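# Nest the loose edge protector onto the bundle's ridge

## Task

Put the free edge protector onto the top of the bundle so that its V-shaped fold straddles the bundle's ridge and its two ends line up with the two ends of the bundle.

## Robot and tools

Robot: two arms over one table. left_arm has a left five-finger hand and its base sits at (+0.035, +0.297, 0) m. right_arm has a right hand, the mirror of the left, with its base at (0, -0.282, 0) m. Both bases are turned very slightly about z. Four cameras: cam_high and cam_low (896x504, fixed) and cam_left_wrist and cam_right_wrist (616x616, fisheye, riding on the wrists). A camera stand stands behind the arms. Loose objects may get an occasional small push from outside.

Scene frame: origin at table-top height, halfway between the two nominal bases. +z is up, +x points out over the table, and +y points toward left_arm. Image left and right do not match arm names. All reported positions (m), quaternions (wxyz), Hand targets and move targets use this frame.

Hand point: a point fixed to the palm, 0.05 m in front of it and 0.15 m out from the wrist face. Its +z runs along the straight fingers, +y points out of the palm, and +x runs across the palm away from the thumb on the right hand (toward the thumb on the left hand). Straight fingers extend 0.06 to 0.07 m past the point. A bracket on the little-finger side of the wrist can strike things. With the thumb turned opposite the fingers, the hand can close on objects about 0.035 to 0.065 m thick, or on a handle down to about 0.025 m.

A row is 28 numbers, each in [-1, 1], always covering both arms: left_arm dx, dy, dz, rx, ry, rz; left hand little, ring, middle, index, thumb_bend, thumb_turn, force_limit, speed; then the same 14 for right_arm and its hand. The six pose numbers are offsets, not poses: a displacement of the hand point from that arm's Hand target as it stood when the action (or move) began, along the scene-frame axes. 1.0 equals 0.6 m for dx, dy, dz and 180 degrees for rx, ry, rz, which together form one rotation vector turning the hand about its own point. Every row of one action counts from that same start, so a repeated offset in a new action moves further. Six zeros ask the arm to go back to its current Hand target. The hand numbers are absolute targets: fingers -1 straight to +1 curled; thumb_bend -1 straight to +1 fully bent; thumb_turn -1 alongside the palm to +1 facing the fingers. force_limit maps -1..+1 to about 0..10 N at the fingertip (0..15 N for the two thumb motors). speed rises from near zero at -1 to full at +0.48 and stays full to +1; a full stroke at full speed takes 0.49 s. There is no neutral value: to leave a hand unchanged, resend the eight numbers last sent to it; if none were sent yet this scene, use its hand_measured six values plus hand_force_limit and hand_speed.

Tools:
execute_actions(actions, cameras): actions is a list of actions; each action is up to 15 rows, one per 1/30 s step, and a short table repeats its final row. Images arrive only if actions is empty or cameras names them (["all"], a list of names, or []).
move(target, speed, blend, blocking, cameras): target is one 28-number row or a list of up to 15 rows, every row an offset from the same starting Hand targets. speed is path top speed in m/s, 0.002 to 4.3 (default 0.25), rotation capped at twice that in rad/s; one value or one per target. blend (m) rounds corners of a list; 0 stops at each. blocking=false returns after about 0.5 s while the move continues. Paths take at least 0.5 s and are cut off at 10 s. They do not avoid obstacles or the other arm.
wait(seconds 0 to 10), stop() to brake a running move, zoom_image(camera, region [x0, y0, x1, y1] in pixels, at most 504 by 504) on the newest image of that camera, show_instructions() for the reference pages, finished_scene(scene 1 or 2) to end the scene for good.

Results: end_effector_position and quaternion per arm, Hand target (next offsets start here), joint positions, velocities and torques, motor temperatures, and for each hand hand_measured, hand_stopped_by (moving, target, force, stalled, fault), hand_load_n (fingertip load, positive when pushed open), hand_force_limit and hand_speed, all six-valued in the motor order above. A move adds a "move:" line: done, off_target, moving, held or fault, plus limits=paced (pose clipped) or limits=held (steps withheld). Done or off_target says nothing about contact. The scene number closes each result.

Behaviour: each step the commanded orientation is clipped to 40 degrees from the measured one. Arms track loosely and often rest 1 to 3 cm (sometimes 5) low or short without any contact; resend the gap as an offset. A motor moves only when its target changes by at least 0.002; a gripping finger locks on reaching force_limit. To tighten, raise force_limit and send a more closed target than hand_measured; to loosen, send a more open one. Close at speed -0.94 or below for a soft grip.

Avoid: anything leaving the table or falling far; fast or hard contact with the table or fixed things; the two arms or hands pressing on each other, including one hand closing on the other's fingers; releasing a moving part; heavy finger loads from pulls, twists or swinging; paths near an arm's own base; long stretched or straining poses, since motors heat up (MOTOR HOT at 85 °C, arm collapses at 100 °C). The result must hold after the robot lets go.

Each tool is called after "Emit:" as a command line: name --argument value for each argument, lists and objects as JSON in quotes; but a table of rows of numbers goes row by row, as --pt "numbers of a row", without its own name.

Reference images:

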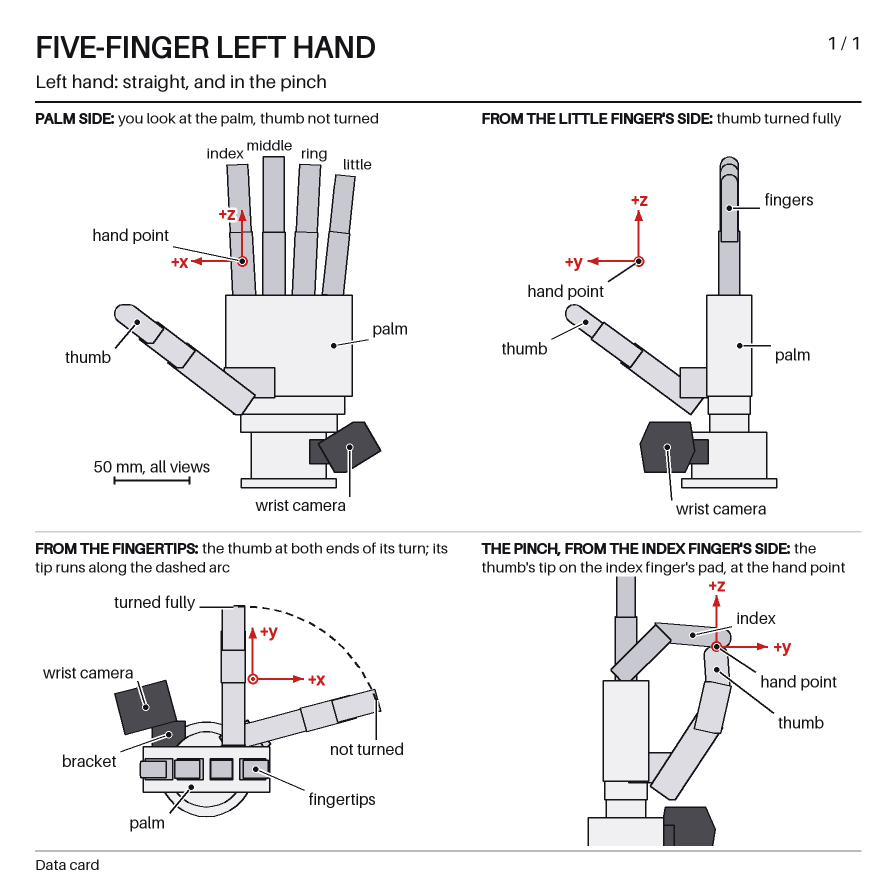

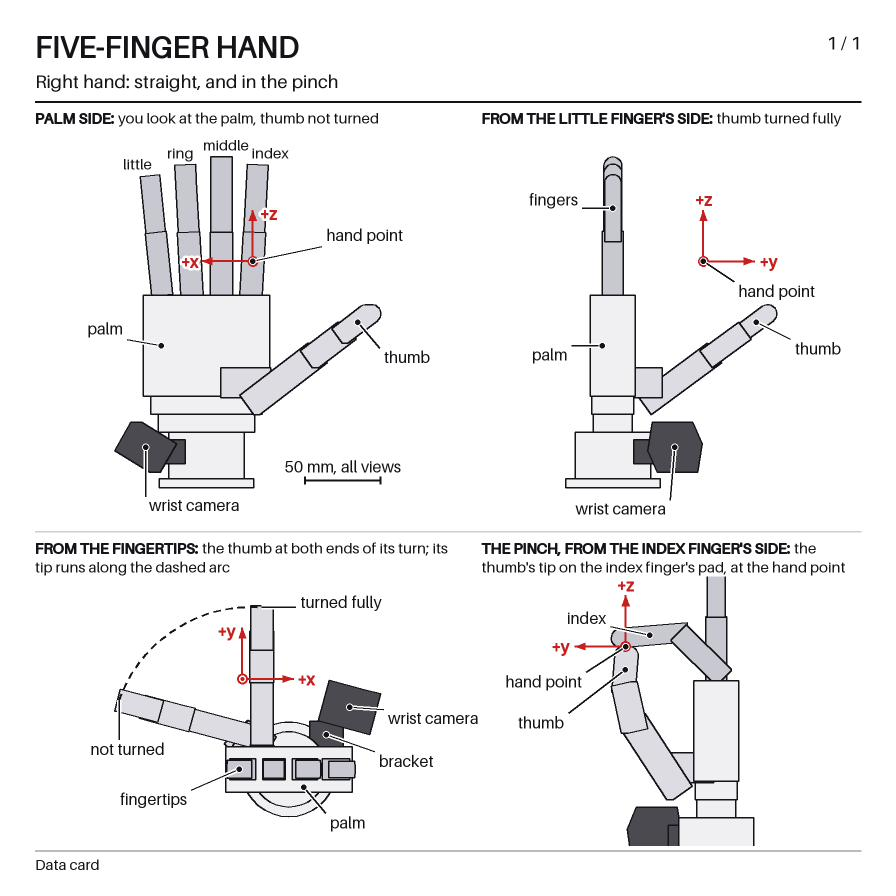

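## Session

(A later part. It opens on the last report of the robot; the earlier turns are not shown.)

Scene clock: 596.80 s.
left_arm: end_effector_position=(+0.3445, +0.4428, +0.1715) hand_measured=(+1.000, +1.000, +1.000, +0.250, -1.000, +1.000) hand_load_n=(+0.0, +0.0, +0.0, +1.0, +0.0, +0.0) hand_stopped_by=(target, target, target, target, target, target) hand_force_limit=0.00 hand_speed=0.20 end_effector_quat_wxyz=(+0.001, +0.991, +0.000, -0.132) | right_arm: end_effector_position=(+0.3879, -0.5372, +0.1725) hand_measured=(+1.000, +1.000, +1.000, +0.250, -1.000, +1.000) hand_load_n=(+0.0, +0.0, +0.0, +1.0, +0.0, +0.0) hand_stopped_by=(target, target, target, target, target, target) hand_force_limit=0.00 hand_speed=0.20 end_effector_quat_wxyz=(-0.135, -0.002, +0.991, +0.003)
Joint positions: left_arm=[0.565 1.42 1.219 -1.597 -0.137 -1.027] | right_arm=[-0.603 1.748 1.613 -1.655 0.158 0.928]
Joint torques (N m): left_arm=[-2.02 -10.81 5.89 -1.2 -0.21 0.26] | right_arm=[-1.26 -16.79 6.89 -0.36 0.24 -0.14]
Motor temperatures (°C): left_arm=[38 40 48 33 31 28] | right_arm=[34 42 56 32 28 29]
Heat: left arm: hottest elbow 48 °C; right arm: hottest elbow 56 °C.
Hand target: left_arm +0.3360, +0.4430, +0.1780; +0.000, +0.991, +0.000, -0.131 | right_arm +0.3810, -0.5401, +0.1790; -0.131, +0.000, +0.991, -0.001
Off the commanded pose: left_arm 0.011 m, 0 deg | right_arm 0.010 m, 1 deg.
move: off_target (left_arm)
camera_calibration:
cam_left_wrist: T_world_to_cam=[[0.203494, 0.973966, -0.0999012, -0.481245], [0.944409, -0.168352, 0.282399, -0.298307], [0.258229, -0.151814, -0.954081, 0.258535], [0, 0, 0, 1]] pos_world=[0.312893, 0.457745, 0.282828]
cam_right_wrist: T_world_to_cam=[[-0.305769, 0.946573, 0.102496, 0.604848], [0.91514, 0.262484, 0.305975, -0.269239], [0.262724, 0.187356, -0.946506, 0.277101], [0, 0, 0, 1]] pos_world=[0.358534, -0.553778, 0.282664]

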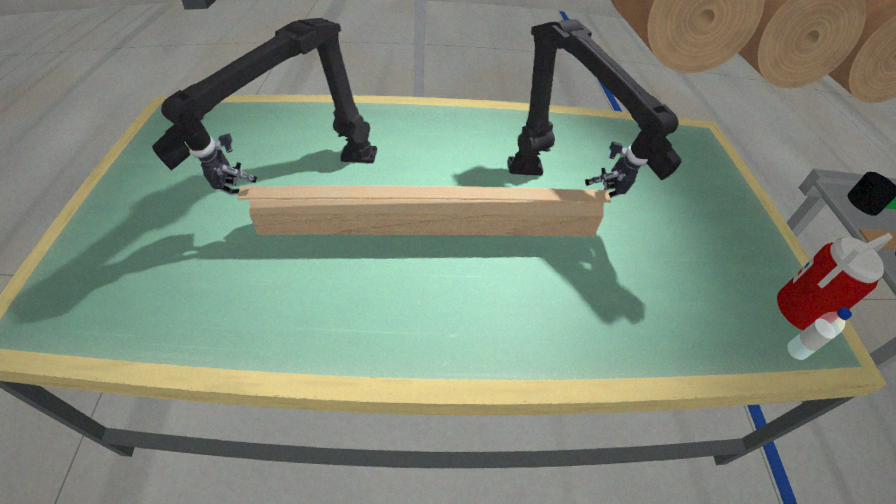

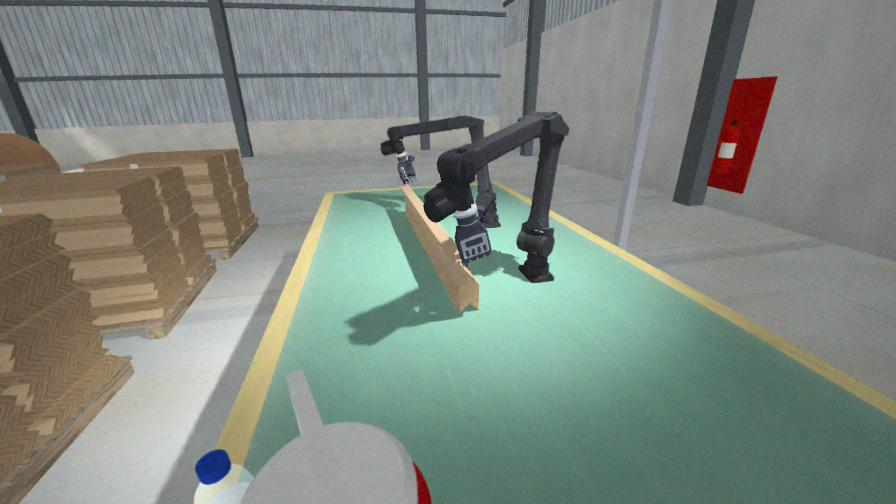

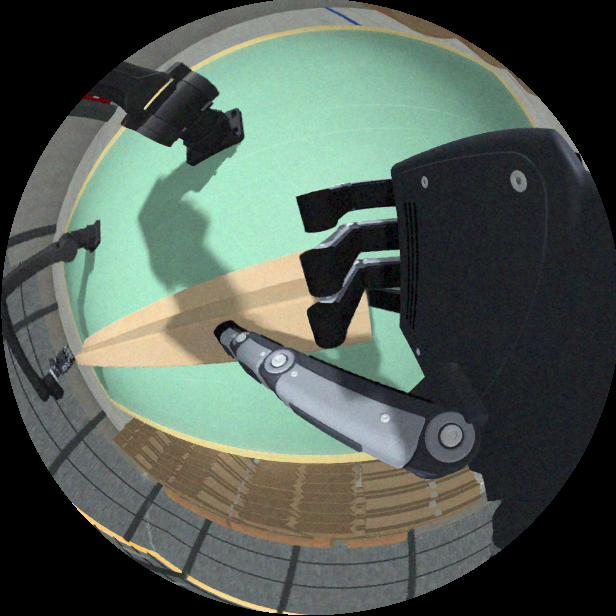

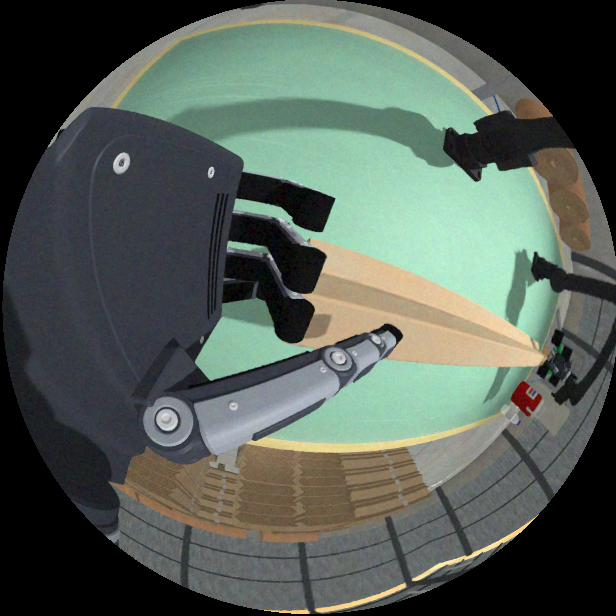

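Emit:
move --pt "-0.0125 0.005 0 0 0 0 1 1 1 0.25 -1 1 0 0.2 -0.0233 0.0183 0 0 0 0 1 1 1 0.25 -1 1 0 0.2" --pt "-0.0125 0.005 -0.044 0 0 0 1 1 1 0.25 -1 1 0 0.2 -0.0233 0.0183 -0.041 0 0 0 1 1 1 0.25 -1 1 0 0.2" --speed 0.05 --cameras '["all"]'

Emit:
zoom_image --camera "cam_left_wrist" --region '[200, 220, 400, 360]'

Emit:
zoom_image --camera "cam_right_wrist" --region '[260, 210, 420, 360]'

Emit:
zoom_image --camera "cam_high" --region '[550, 150, 650, 250]'

Emit:
zoom_image --camera "cam_high" --region '[200, 150, 300, 250]'

Scene clock: 631.50 s.
left_arm: end_effector_position=(+0.3302, +0.4441, +0.1495) hand_measured=(+1.000, +1.000, +1.000, +0.250, -1.000, +1.000) hand_load_n=(+0.0, +0.0, +0.0, +1.0, +0.0, +0.0) hand_stopped_by=(target, target, target, target, target, target) hand_force_limit=0.00 hand_speed=0.20 end_effector_quat_wxyz=(+0.003, +0.990, +0.002, -0.138) | right_arm: end_effector_position=(+0.3706, -0.5274, +0.1545) hand_measured=(+1.000, +1.000, +1.000, +0.250, -1.000, +1.000) hand_load_n=(+0.0, +0.0, +0.0, +1.0, +0.0, +0.0) hand_stopped_by=(target, target, target, target, target, target) hand_force_limit=0.00 hand_speed=0.20 end_effector_quat_wxyz=(-0.134, +0.000, +0.991, +0.001)
Joint positions: left_arm=[0.586 1.412 1.15 -1.546 -0.146 -1.012] | right_arm=[-0.607 1.701 1.504 -1.588 0.162 0.928]
Joint torques (N m): left_arm=[-2.32 -9.7 5.78 -0.43 -0.04 0.26] | right_arm=[-0.5 -15.21 6.48 0.1 0.1 -0.11]
Heat: left arm: hottest elbow 45 °C; right arm: hottest elbow 52 °C.
Hand target: left_arm +0.3285, +0.4460, +0.1516; +0.000, +0.991, +0.000, -0.131 | right_arm +0.3670, -0.5291, +0.1545; -0.131, +0.000, +0.991, -0.001
Off the commanded pose: left_arm 0.003 m, 1 deg | right_arm 0.004 m, 0 deg.
move: done
camera_calibration:
cam_left_wrist: T_world_to_cam=[[0.197936, 0.974546, -0.105269, -0.479464], [0.948727, -0.163468, 0.270547, -0.280317], [0.246453, -0.153423, -0.956934, 0.246468], [0, 0, 0, 1]] pos_world=[0.300104, 0.45925, 0.26122]
cam_right_wrist: T_world_to_cam=[[-0.302698, 0.948159, 0.0967852, 0.592713], [0.915608, 0.261095, 0.305764, -0.251238], [0.264643, 0.181172, -0.947175, 0.258889], [0, 0, 0, 1]] pos_world=[0.340936, -0.543293, 0.264667]

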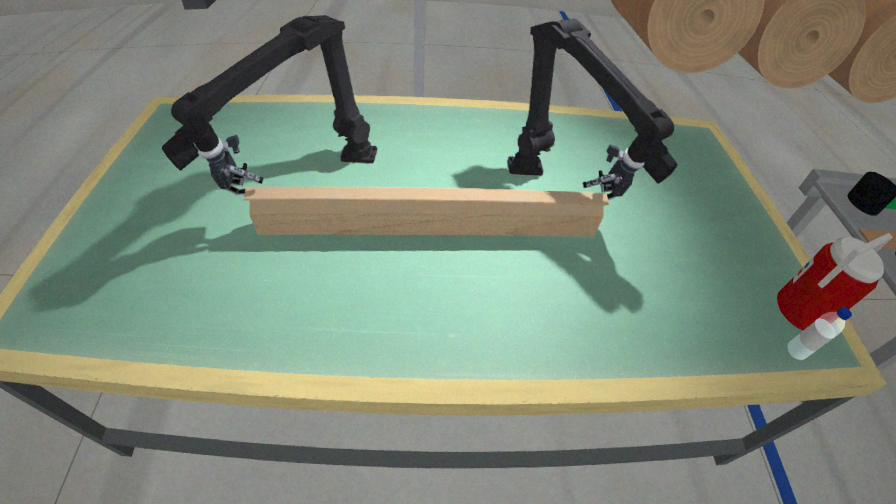

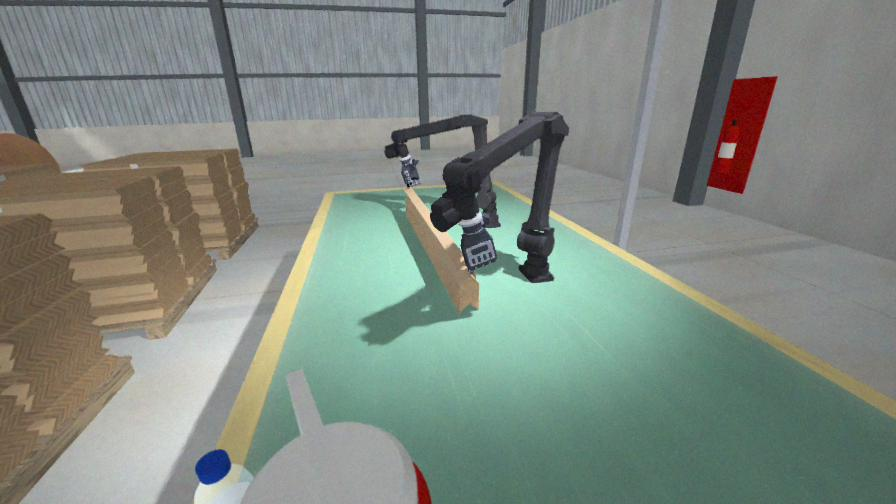

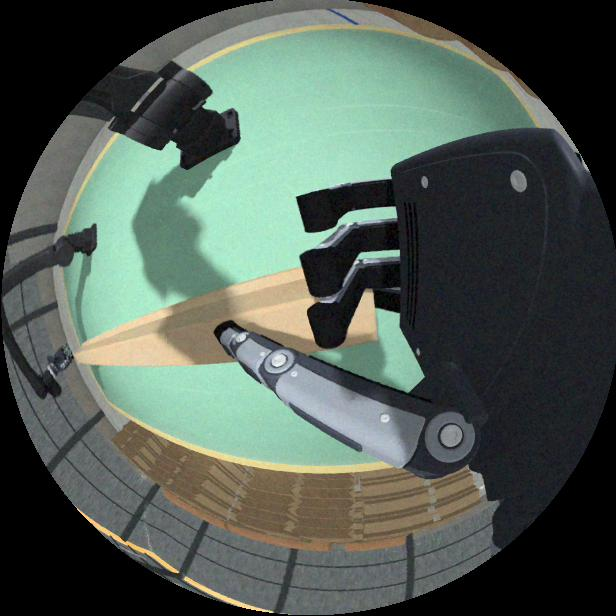

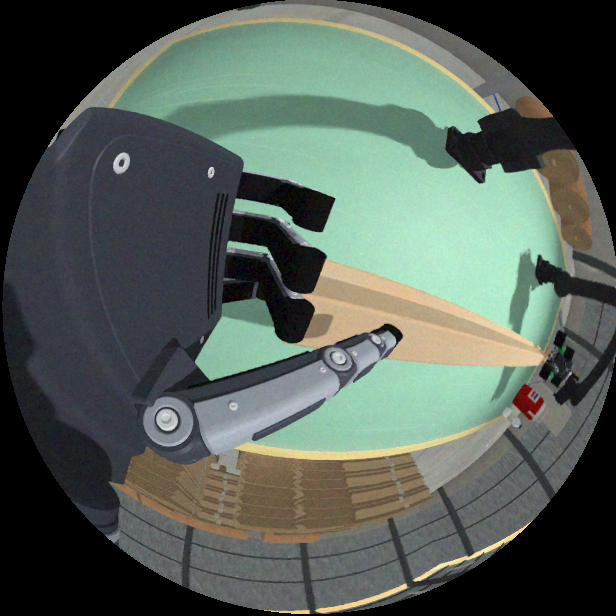

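Scaled by 2.520 from the camera's 616x616 image, which has a finer 880x880 frame.

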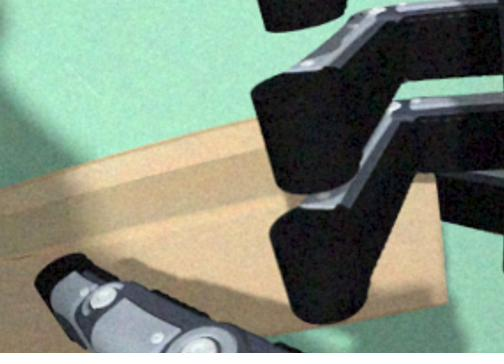

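Scaled by 3.150 from the camera's 616x616 image, which has a finer 880x880 frame.

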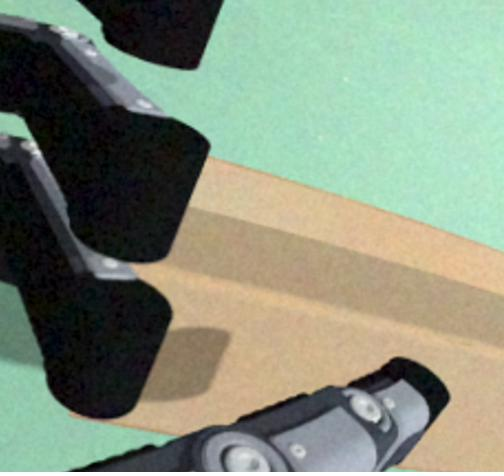

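Scaled by 5.040 from the camera's 896x504 image, which has a finer 1280x720 frame.

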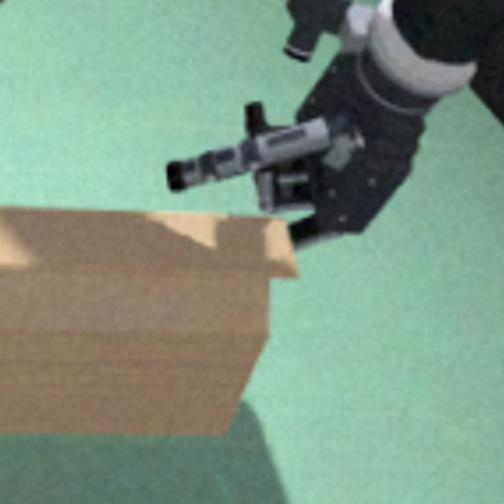

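Scaled by 5.040 from the camera's 896x504 image, which has a finer 1280x720 frame.

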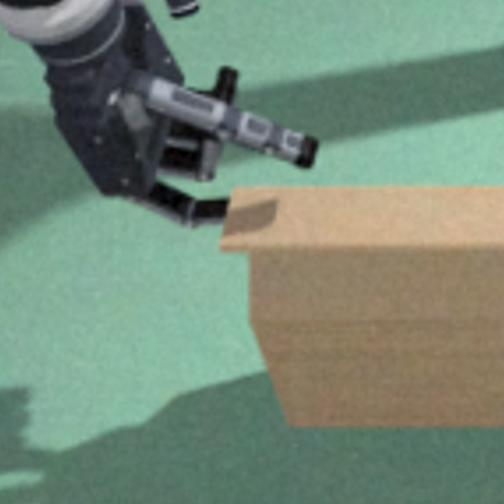

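Emit:
move --target '[0,0,-0.0293,0,0,0,1,1,1,0.25,-1,1,0,0.2,0.003,0,-0.0293,0,0,0,1,1,1,0.25,-1,1,0,0.2]' --speed 0.04 --cameras '["all"]'

Emit:
zoom_image --camera "cam_low" --region '[400, 180, 520, 320]'

Emit:
zoom_image --camera "cam_high" --region '[550, 150, 650, 250]'

Emit:
zoom_image --camera "cam_high" --region '[200, 150, 300, 250]'

Scene clock: 669.40 s.
left_arm: end_effector_position=(+0.3309, +0.4447, +0.1389) hand_measured=(+1.000, +1.000, +1.000, +0.250, -1.000, +1.000) hand_load_n=(+0.0, +0.0, +0.0, +0.5, +0.0, +0.0) hand_stopped_by=(target, target, target, target, target, target) hand_force_limit=0.00 hand_speed=0.20 end_effector_quat_wxyz=(-0.001, +0.991, +0.001, -0.132) | right_arm: end_effector_position=(+0.3712, -0.5278, +0.1426) hand_measured=(+1.000, +1.000, +1.000, +0.250, -1.000, +1.000) hand_load_n=(+0.0, +0.5, +0.0, +1.0, +0.0, +0.5) hand_stopped_by=(target, target, target, target, target, target) hand_force_limit=0.00 hand_speed=0.20 end_effector_quat_wxyz=(-0.129, +0.000, +0.992, -0.003)
Joint positions: left_arm=[0.587 1.412 1.124 -1.505 -0.146 -1.007] | right_arm=[-0.607 1.701 1.474 -1.546 0.162 0.928]
Joint torques (N m): left_arm=[-2.37 -8.7 5.2 -0.24 -0.04 0.2] | right_arm=[-0.67 -13.86 6.72 -0.13 0.08 -0.12]
Motor temperatures (°C): left_arm=[37 39 44 33 31 28] | right_arm=[34 40 48 32 28 28]
Heat: left arm: hottest elbow 44 °C; right arm: hottest elbow 48 °C.
Hand target: left_arm +0.3285, +0.4461, +0.1341; +0.000, +0.991, +0.000, -0.131 | right_arm +0.3689, -0.5291, +0.1370; -0.131, +0.000, +0.991, -0.001
Off the commanded pose: left_arm 0.006 m, 0 deg | right_arm 0.006 m, 0 deg.
move: done
camera_calibration:
cam_left_wrist: T_world_to_cam=[[0.203809, 0.97428, -0.0961287, -0.484405], [0.944505, -0.169837, 0.281184, -0.275266], [0.257626, -0.148102, -0.954827, 0.229878], [0, 0, 0, 1]] pos_world=[0.299494, 0.459241, 0.250329]
cam_right_wrist: T_world_to_cam=[[-0.303559, 0.948831, 0.0870123, 0.596618], [0.912705, 0.263349, 0.312438, -0.24674], [0.273537, 0.17426, -0.945945, 0.240403], [0, 0, 0, 1]] pos_world=[0.34055, -0.543004, 0.252586]

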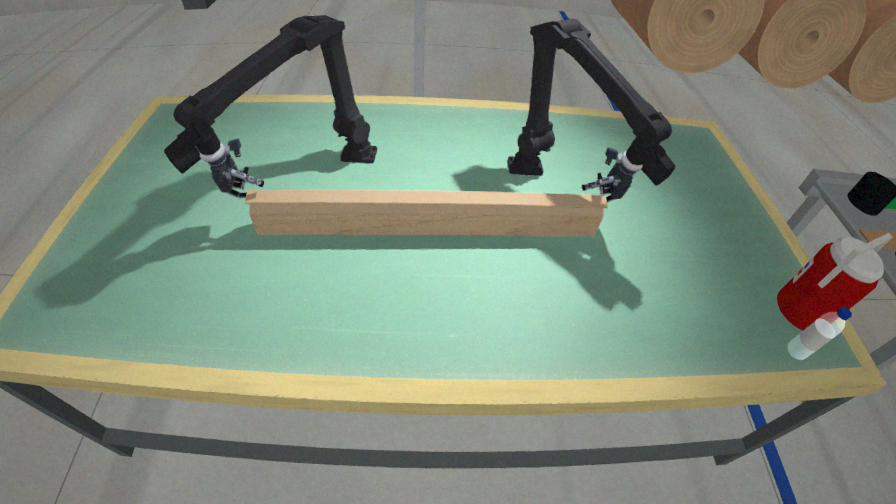

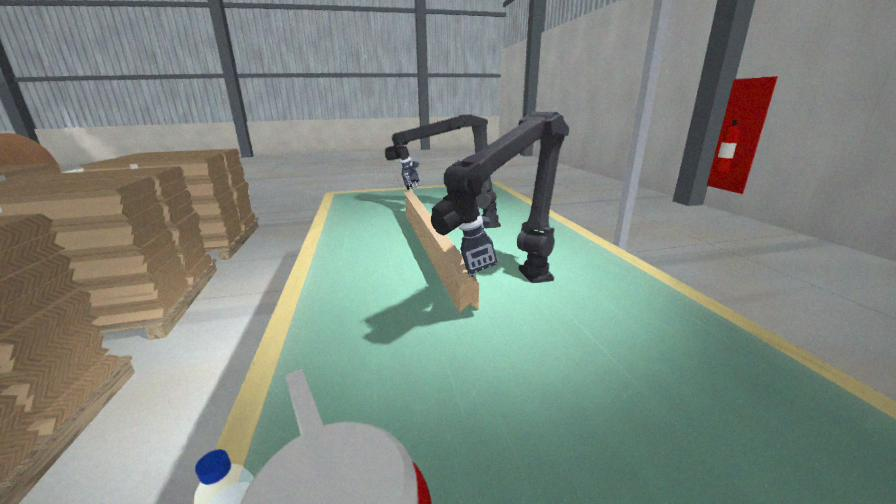

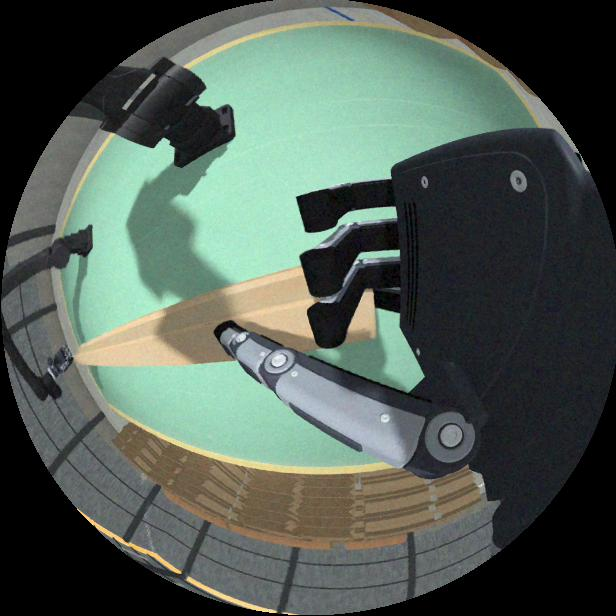

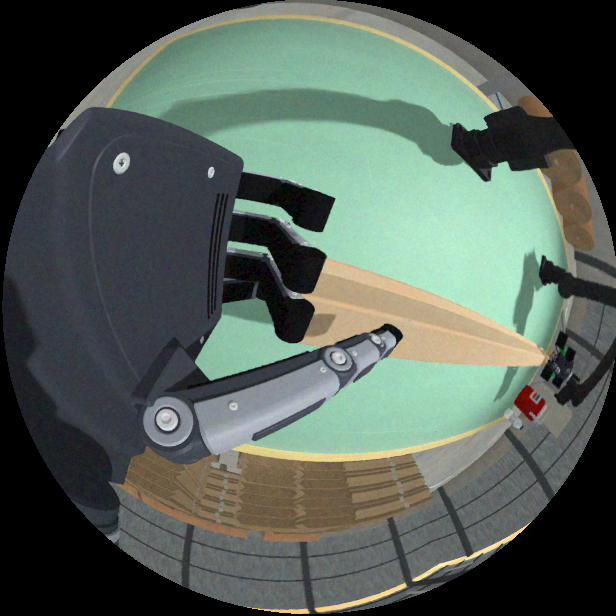

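Scaled by 3.600 from the camera's 896x504 image, which has a finer 1280x720 frame.

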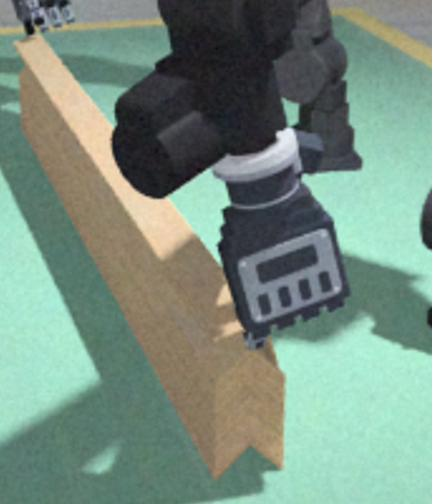

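Scaled by 5.040 from the camera's 896x504 image, which has a finer 1280x720 frame.

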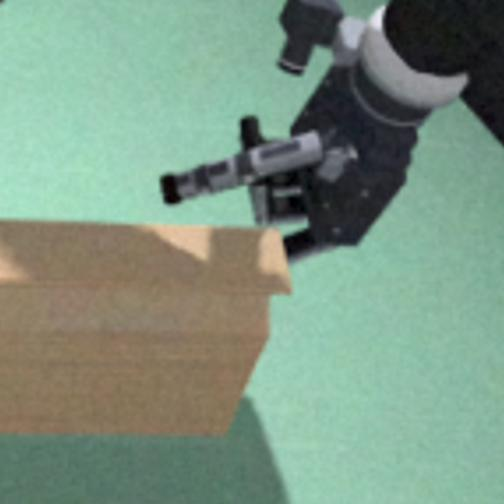

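Scaled by 5.040 from the camera's 896x504 image, which has a finer 1280x720 frame.

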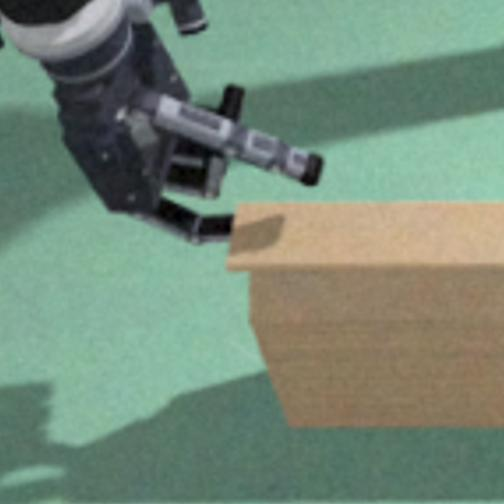

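Emit:
move --target '[0.002,0,-0.0167,0,0,0,1,1,1,0.25,-1,1,0,0.2,0.003,0,-0.0167,0,0,0,1,1,1,0.25,-1,1,0,0.2]' --speed 0.04 --cameras '["cam_left_wrist","cam_right_wrist","cam_high"]'

Emit:
zoom_image --camera "cam_left_wrist" --region '[200, 220, 400, 360]'

Emit:
zoom_image --camera "cam_right_wrist" --region '[260, 210, 420, 360]'

Emit:
zoom_image --camera "cam_high" --region '[550, 150, 650, 250]'

Emit:
zoom_image --camera "cam_high" --region '[200, 150, 300, 250]'

Scene clock: 676.10 s.
left_arm: end_effector_position=(+0.3321, +0.4455, +0.1367) hand_measured=(+1.000, +1.000, +1.000, +0.250, -1.000, +1.000) hand_load_n=(+0.0, +0.0, +0.0, -1.0, +0.0, +0.0) hand_stopped_by=(target, target, target, target, target, target) hand_force_limit=0.00 hand_speed=0.20 end_effector_quat_wxyz=(-0.003, +0.992, -0.002, -0.129) | right_arm: end_effector_position=(+0.3716, -0.5282, +0.1367) hand_measured=(+1.000, +1.000, +1.000, +0.250, -1.000, +1.000) hand_load_n=(+0.0, +0.0, +0.0, +1.0, -0.5, +0.0) hand_stopped_by=(target, target, target, target, target, target) hand_force_limit=0.00 hand_speed=0.20 end_effector_quat_wxyz=(-0.127, +0.001, +0.992, -0.005)
Joint positions: left_arm=[0.587 1.412 1.119 -1.492 -0.146 -1.002] | right_arm=[-0.607 1.701 1.459 -1.525 0.162 0.928]
Joint torques (N m): left_arm=[-2.61 -7.82 4.37 0.25 -0.01 0.17] | right_arm=[-0.38 -13.39 6.72 0.1 0.05 -0.1]
Heat: left arm: hottest elbow 44 °C; right arm: hottest elbow 48 °C.
Hand target: left_arm +0.3297, +0.4461, +0.1241; +0.000, +0.991, +0.000, -0.131 | right_arm +0.3707, -0.5292, +0.1270; -0.130, +0.000, +0.991, -0.001
Off the commanded pose: left_arm 0.013 m, 0 deg | right_arm 0.010 m, 1 deg.
move: off_target (left_arm)
camera_calibration:
cam_left_wrist: T_world_to_cam=[[0.209079, 0.973612, -0.0914698, -0.487723], [0.941708, -0.175246, 0.287186, -0.273026], [0.263577, -0.146182, -0.953498, 0.22458], [0, 0, 0, 1]] pos_world=[0.299889, 0.459835, 0.247934]
cam_right_wrist: T_world_to_cam=[[-0.304015, 0.949187, 0.0813581, 0.598632], [0.911005, 0.264679, 0.316252, -0.244416], [0.278649, 0.170263, -0.94518, 0.230753], [0, 0, 0, 1]] pos_world=[0.340358, -0.54281, 0.246697]
Images, in order (width x height): cam_high 896x504, cam_left_wrist 616x616, cam_right_wrist 616x616.

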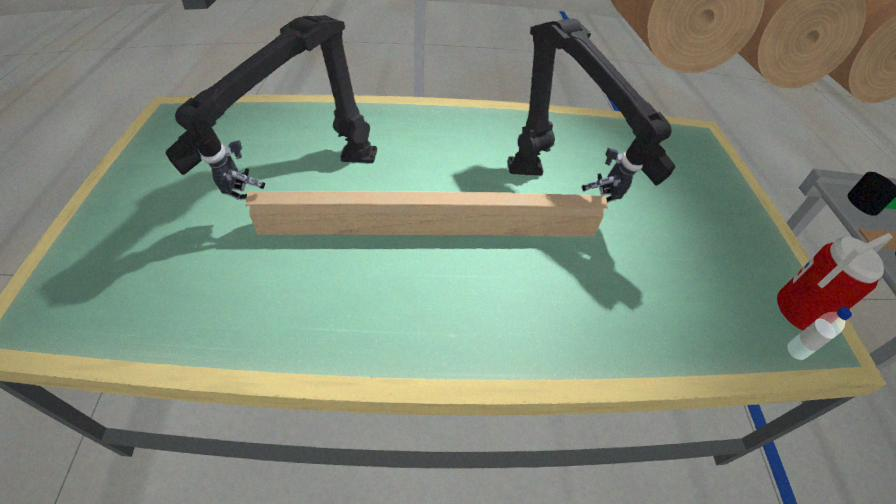

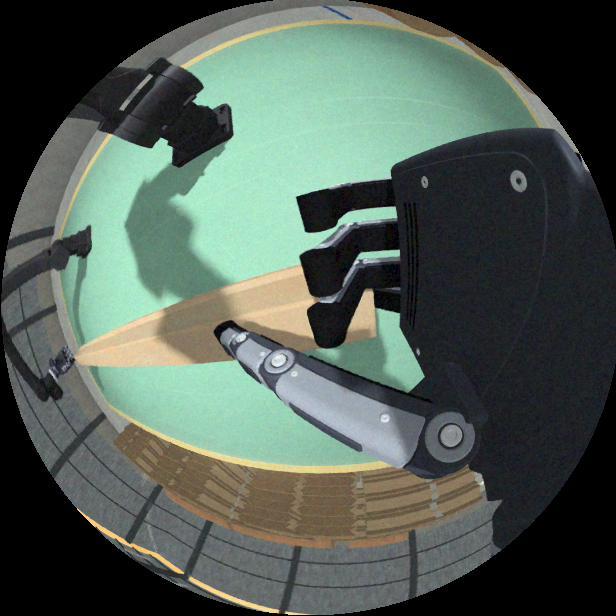

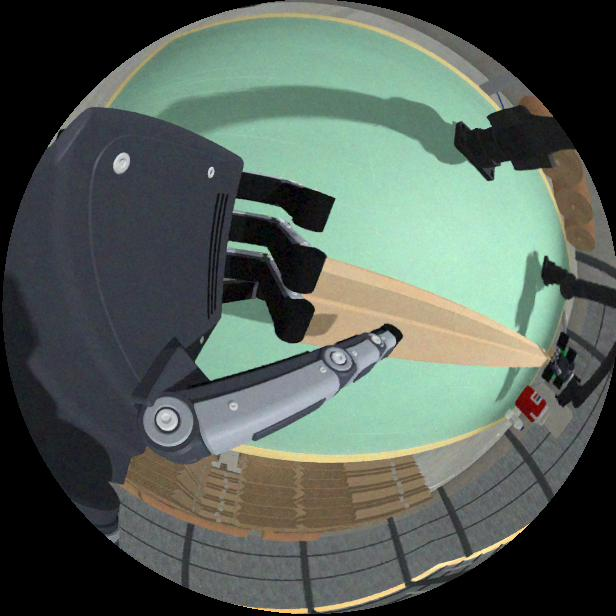

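Scaled by 2.520 from the camera's 616x616 image, which has a finer 880x880 frame.

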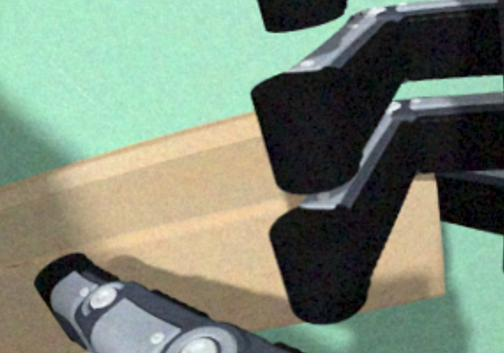

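Scaled by 3.150 from the camera's 616x616 image, which has a finer 880x880 frame.

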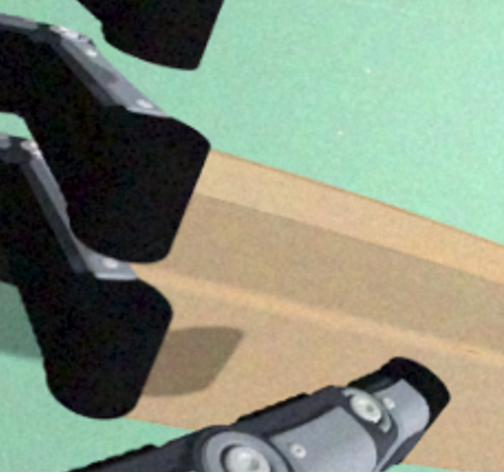

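Scaled by 5.040 from the camera's 896x504 image, which has a finer 1280x720 frame.

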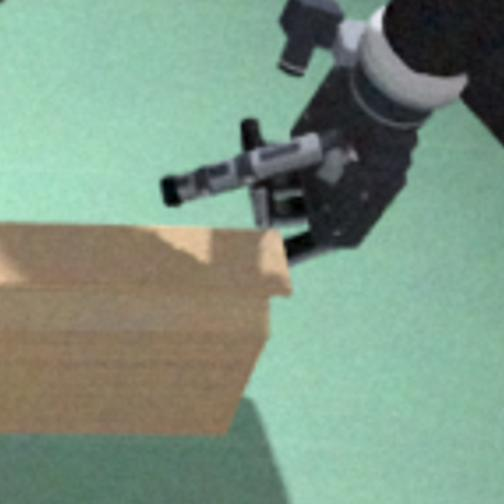

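Scaled by 5.040 from the camera's 896x504 image, which has a finer 1280x720 frame.

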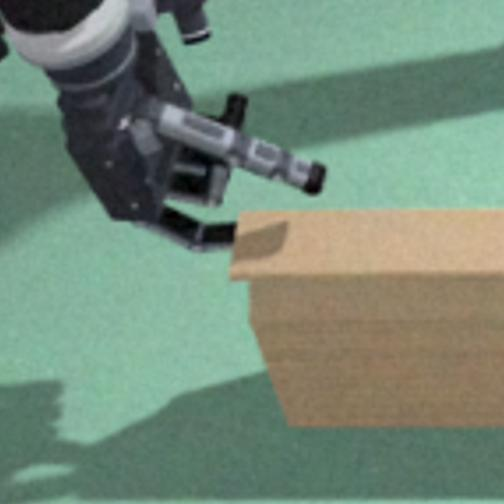

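Emit:
move --target '[0,0,0.008,0,0,0,1,1,1,0.25,-1,1,0,0.2,0,-0.095,0.003,0,0,0,1,1,1,0.25,-1,1,0,0.2]' --speed 0.04 --cameras '["all"]'

Emit:
zoom_image --camera "cam_left_wrist" --region '[200, 220, 400, 360]'

Emit:
zoom_image --camera "cam_right_wrist" --region '[260, 210, 460, 360]'

Emit:
zoom_image --camera "cam_high" --region '[550, 150, 650, 250]'

Emit:
zoom_image --camera "cam_high" --region '[200, 150, 300, 250]'

Scene clock: 687.97 s.
left_arm: end_effector_position=(+0.3321, +0.4455, +0.1369) hand_measured=(+1.000, +1.000, +1.000, +0.250, -1.000, +1.000) hand_load_n=(+0.0, +0.0, +0.0, -1.0, +0.0, +0.5) hand_stopped_by=(target, target, target, target, target, target) hand_force_limit=0.00 hand_speed=0.20 end_effector_quat_wxyz=(-0.003, +0.992, -0.002, -0.129) | right_arm: end_effector_position=(+0.3627, -0.5720, +0.1261) hand_measured=(+1.000, +1.000, +1.000, +0.250, -1.000, +1.000) hand_load_n=(+0.0, +0.0, +0.0, +0.0, +0.0, +0.0) hand_stopped_by=(target, target, target, target, target, target) hand_force_limit=0.00 hand_speed=0.20 end_effector_quat_wxyz=(-0.133, +0.000, +0.991, +0.003)
Joint positions: left_arm=[0.587 1.412 1.119 -1.492 -0.146 -1.001] | right_arm=[-0.686 1.774 1.526 -1.525 0.175 0.849]
Joint torques (N m): left_arm=[-2.61 -8.12 5.03 -0.18 -0.01 0.16] | right_arm=[-0.91 -13.16 11.6 -0.72 0.25 -0.08]
Heat: left arm: hottest elbow 44 °C; right arm: hottest elbow 48 °C.
Hand target: left_arm +0.3297, +0.4460, +0.1289; +0.000, +0.991, +0.000, -0.131 | right_arm +0.3706, -0.5862, +0.1287; -0.131, +0.000, +0.991, -0.001
Off the commanded pose: left_arm 0.008 m, 0 deg | right_arm 0.017 m, 1 deg.
move: off_target (right_arm)
camera_calibration:
cam_left_wrist: T_world_to_cam=[[0.209487, 0.973541, -0.091288, -0.487839], [0.941531, -0.175637, 0.287527, -0.272935], [0.263886, -0.146183, -0.953412, 0.224658], [0, 0, 0, 1]] pos_world=[0.299888, 0.459835, 0.248134]
cam_right_wrist: T_world_to_cam=[[-0.303067, 0.947739, 0.0997087, 0.634887], [0.915024, 0.260171, 0.308289, -0.224431], [0.266236, 0.184668, -0.946053, 0.243521], [0, 0, 0, 1]] pos_world=[0.332938, -0.588287, 0.23627]

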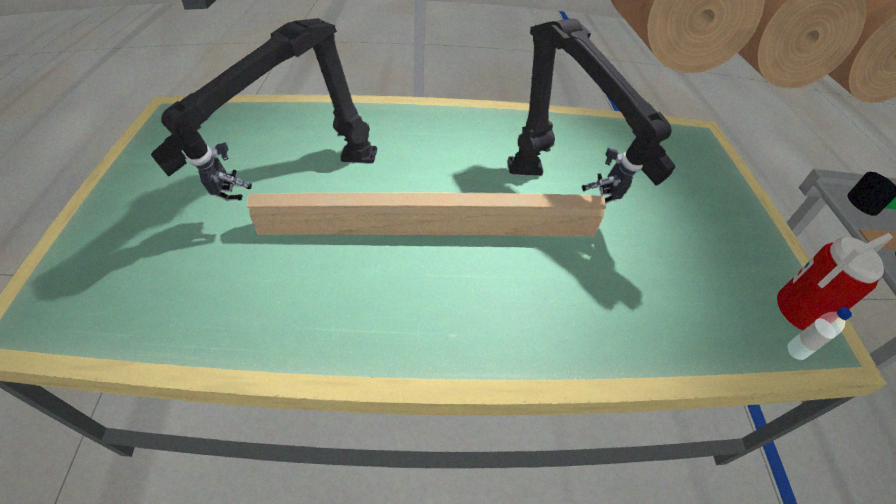

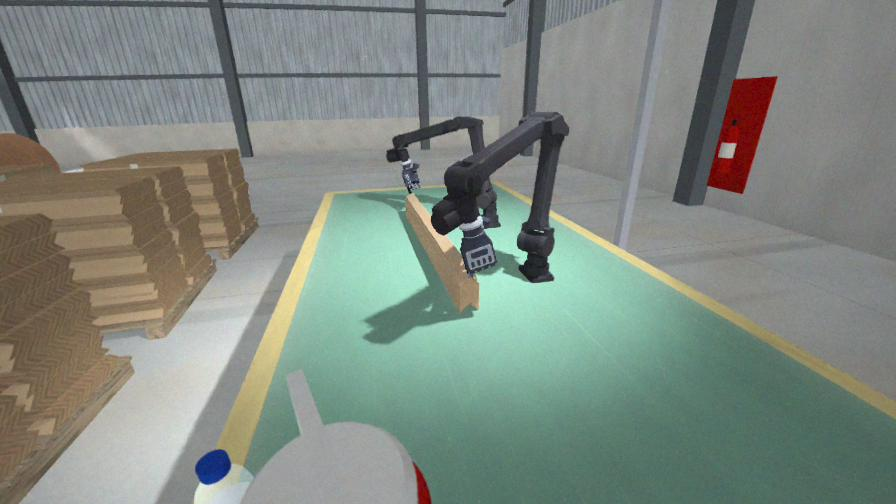

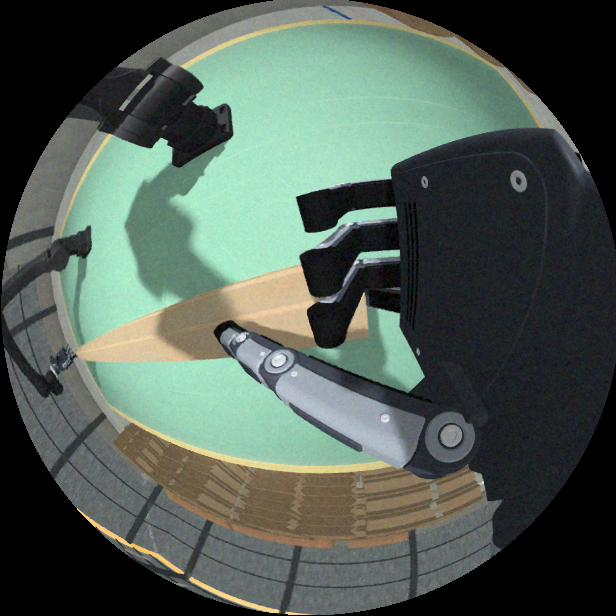

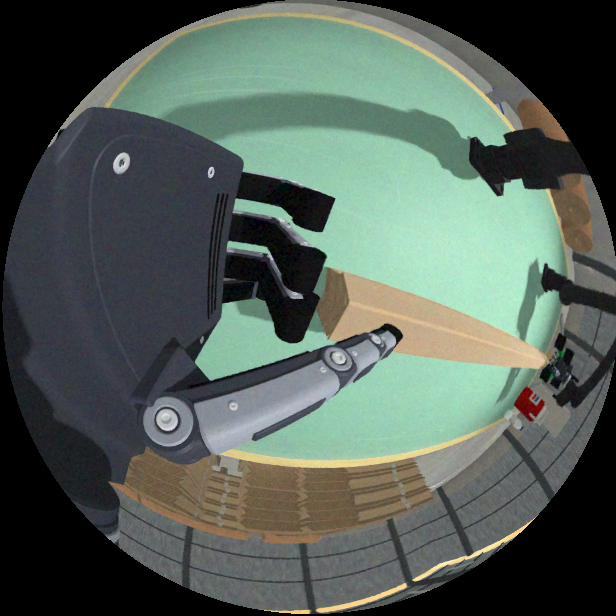

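Scaled by 2.520 from the camera's 616x616 image, which has a finer 880x880 frame.

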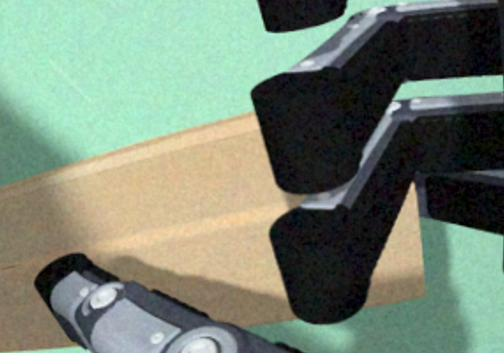

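Scaled by 2.520 from the camera's 616x616 image, which has a finer 880x880 frame.

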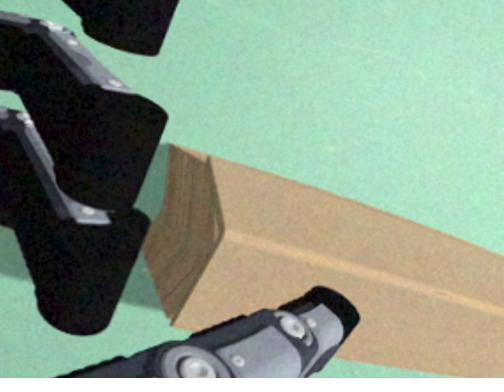

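Scaled by 5.040 from the camera's 896x504 image, which has a finer 1280x720 frame.

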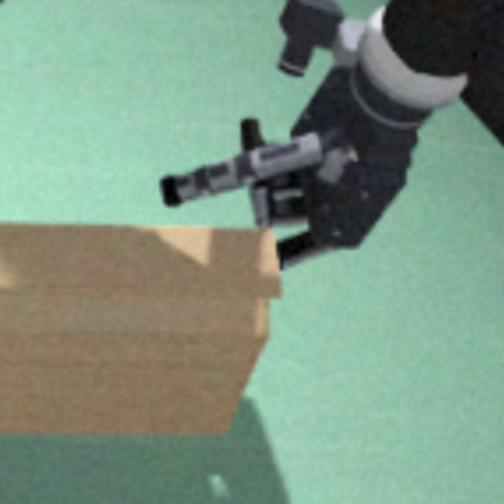

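Scaled by 5.040 from the camera's 896x504 image, which has a finer 1280x720 frame.

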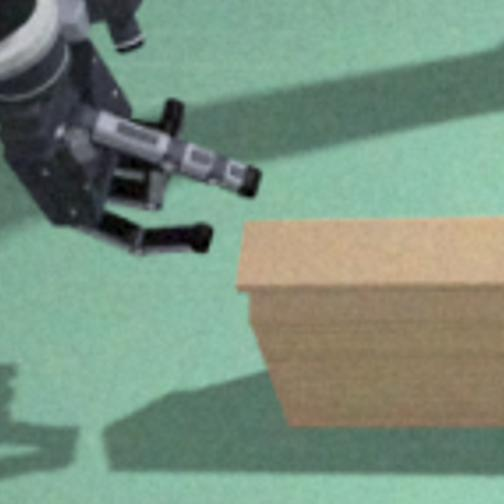

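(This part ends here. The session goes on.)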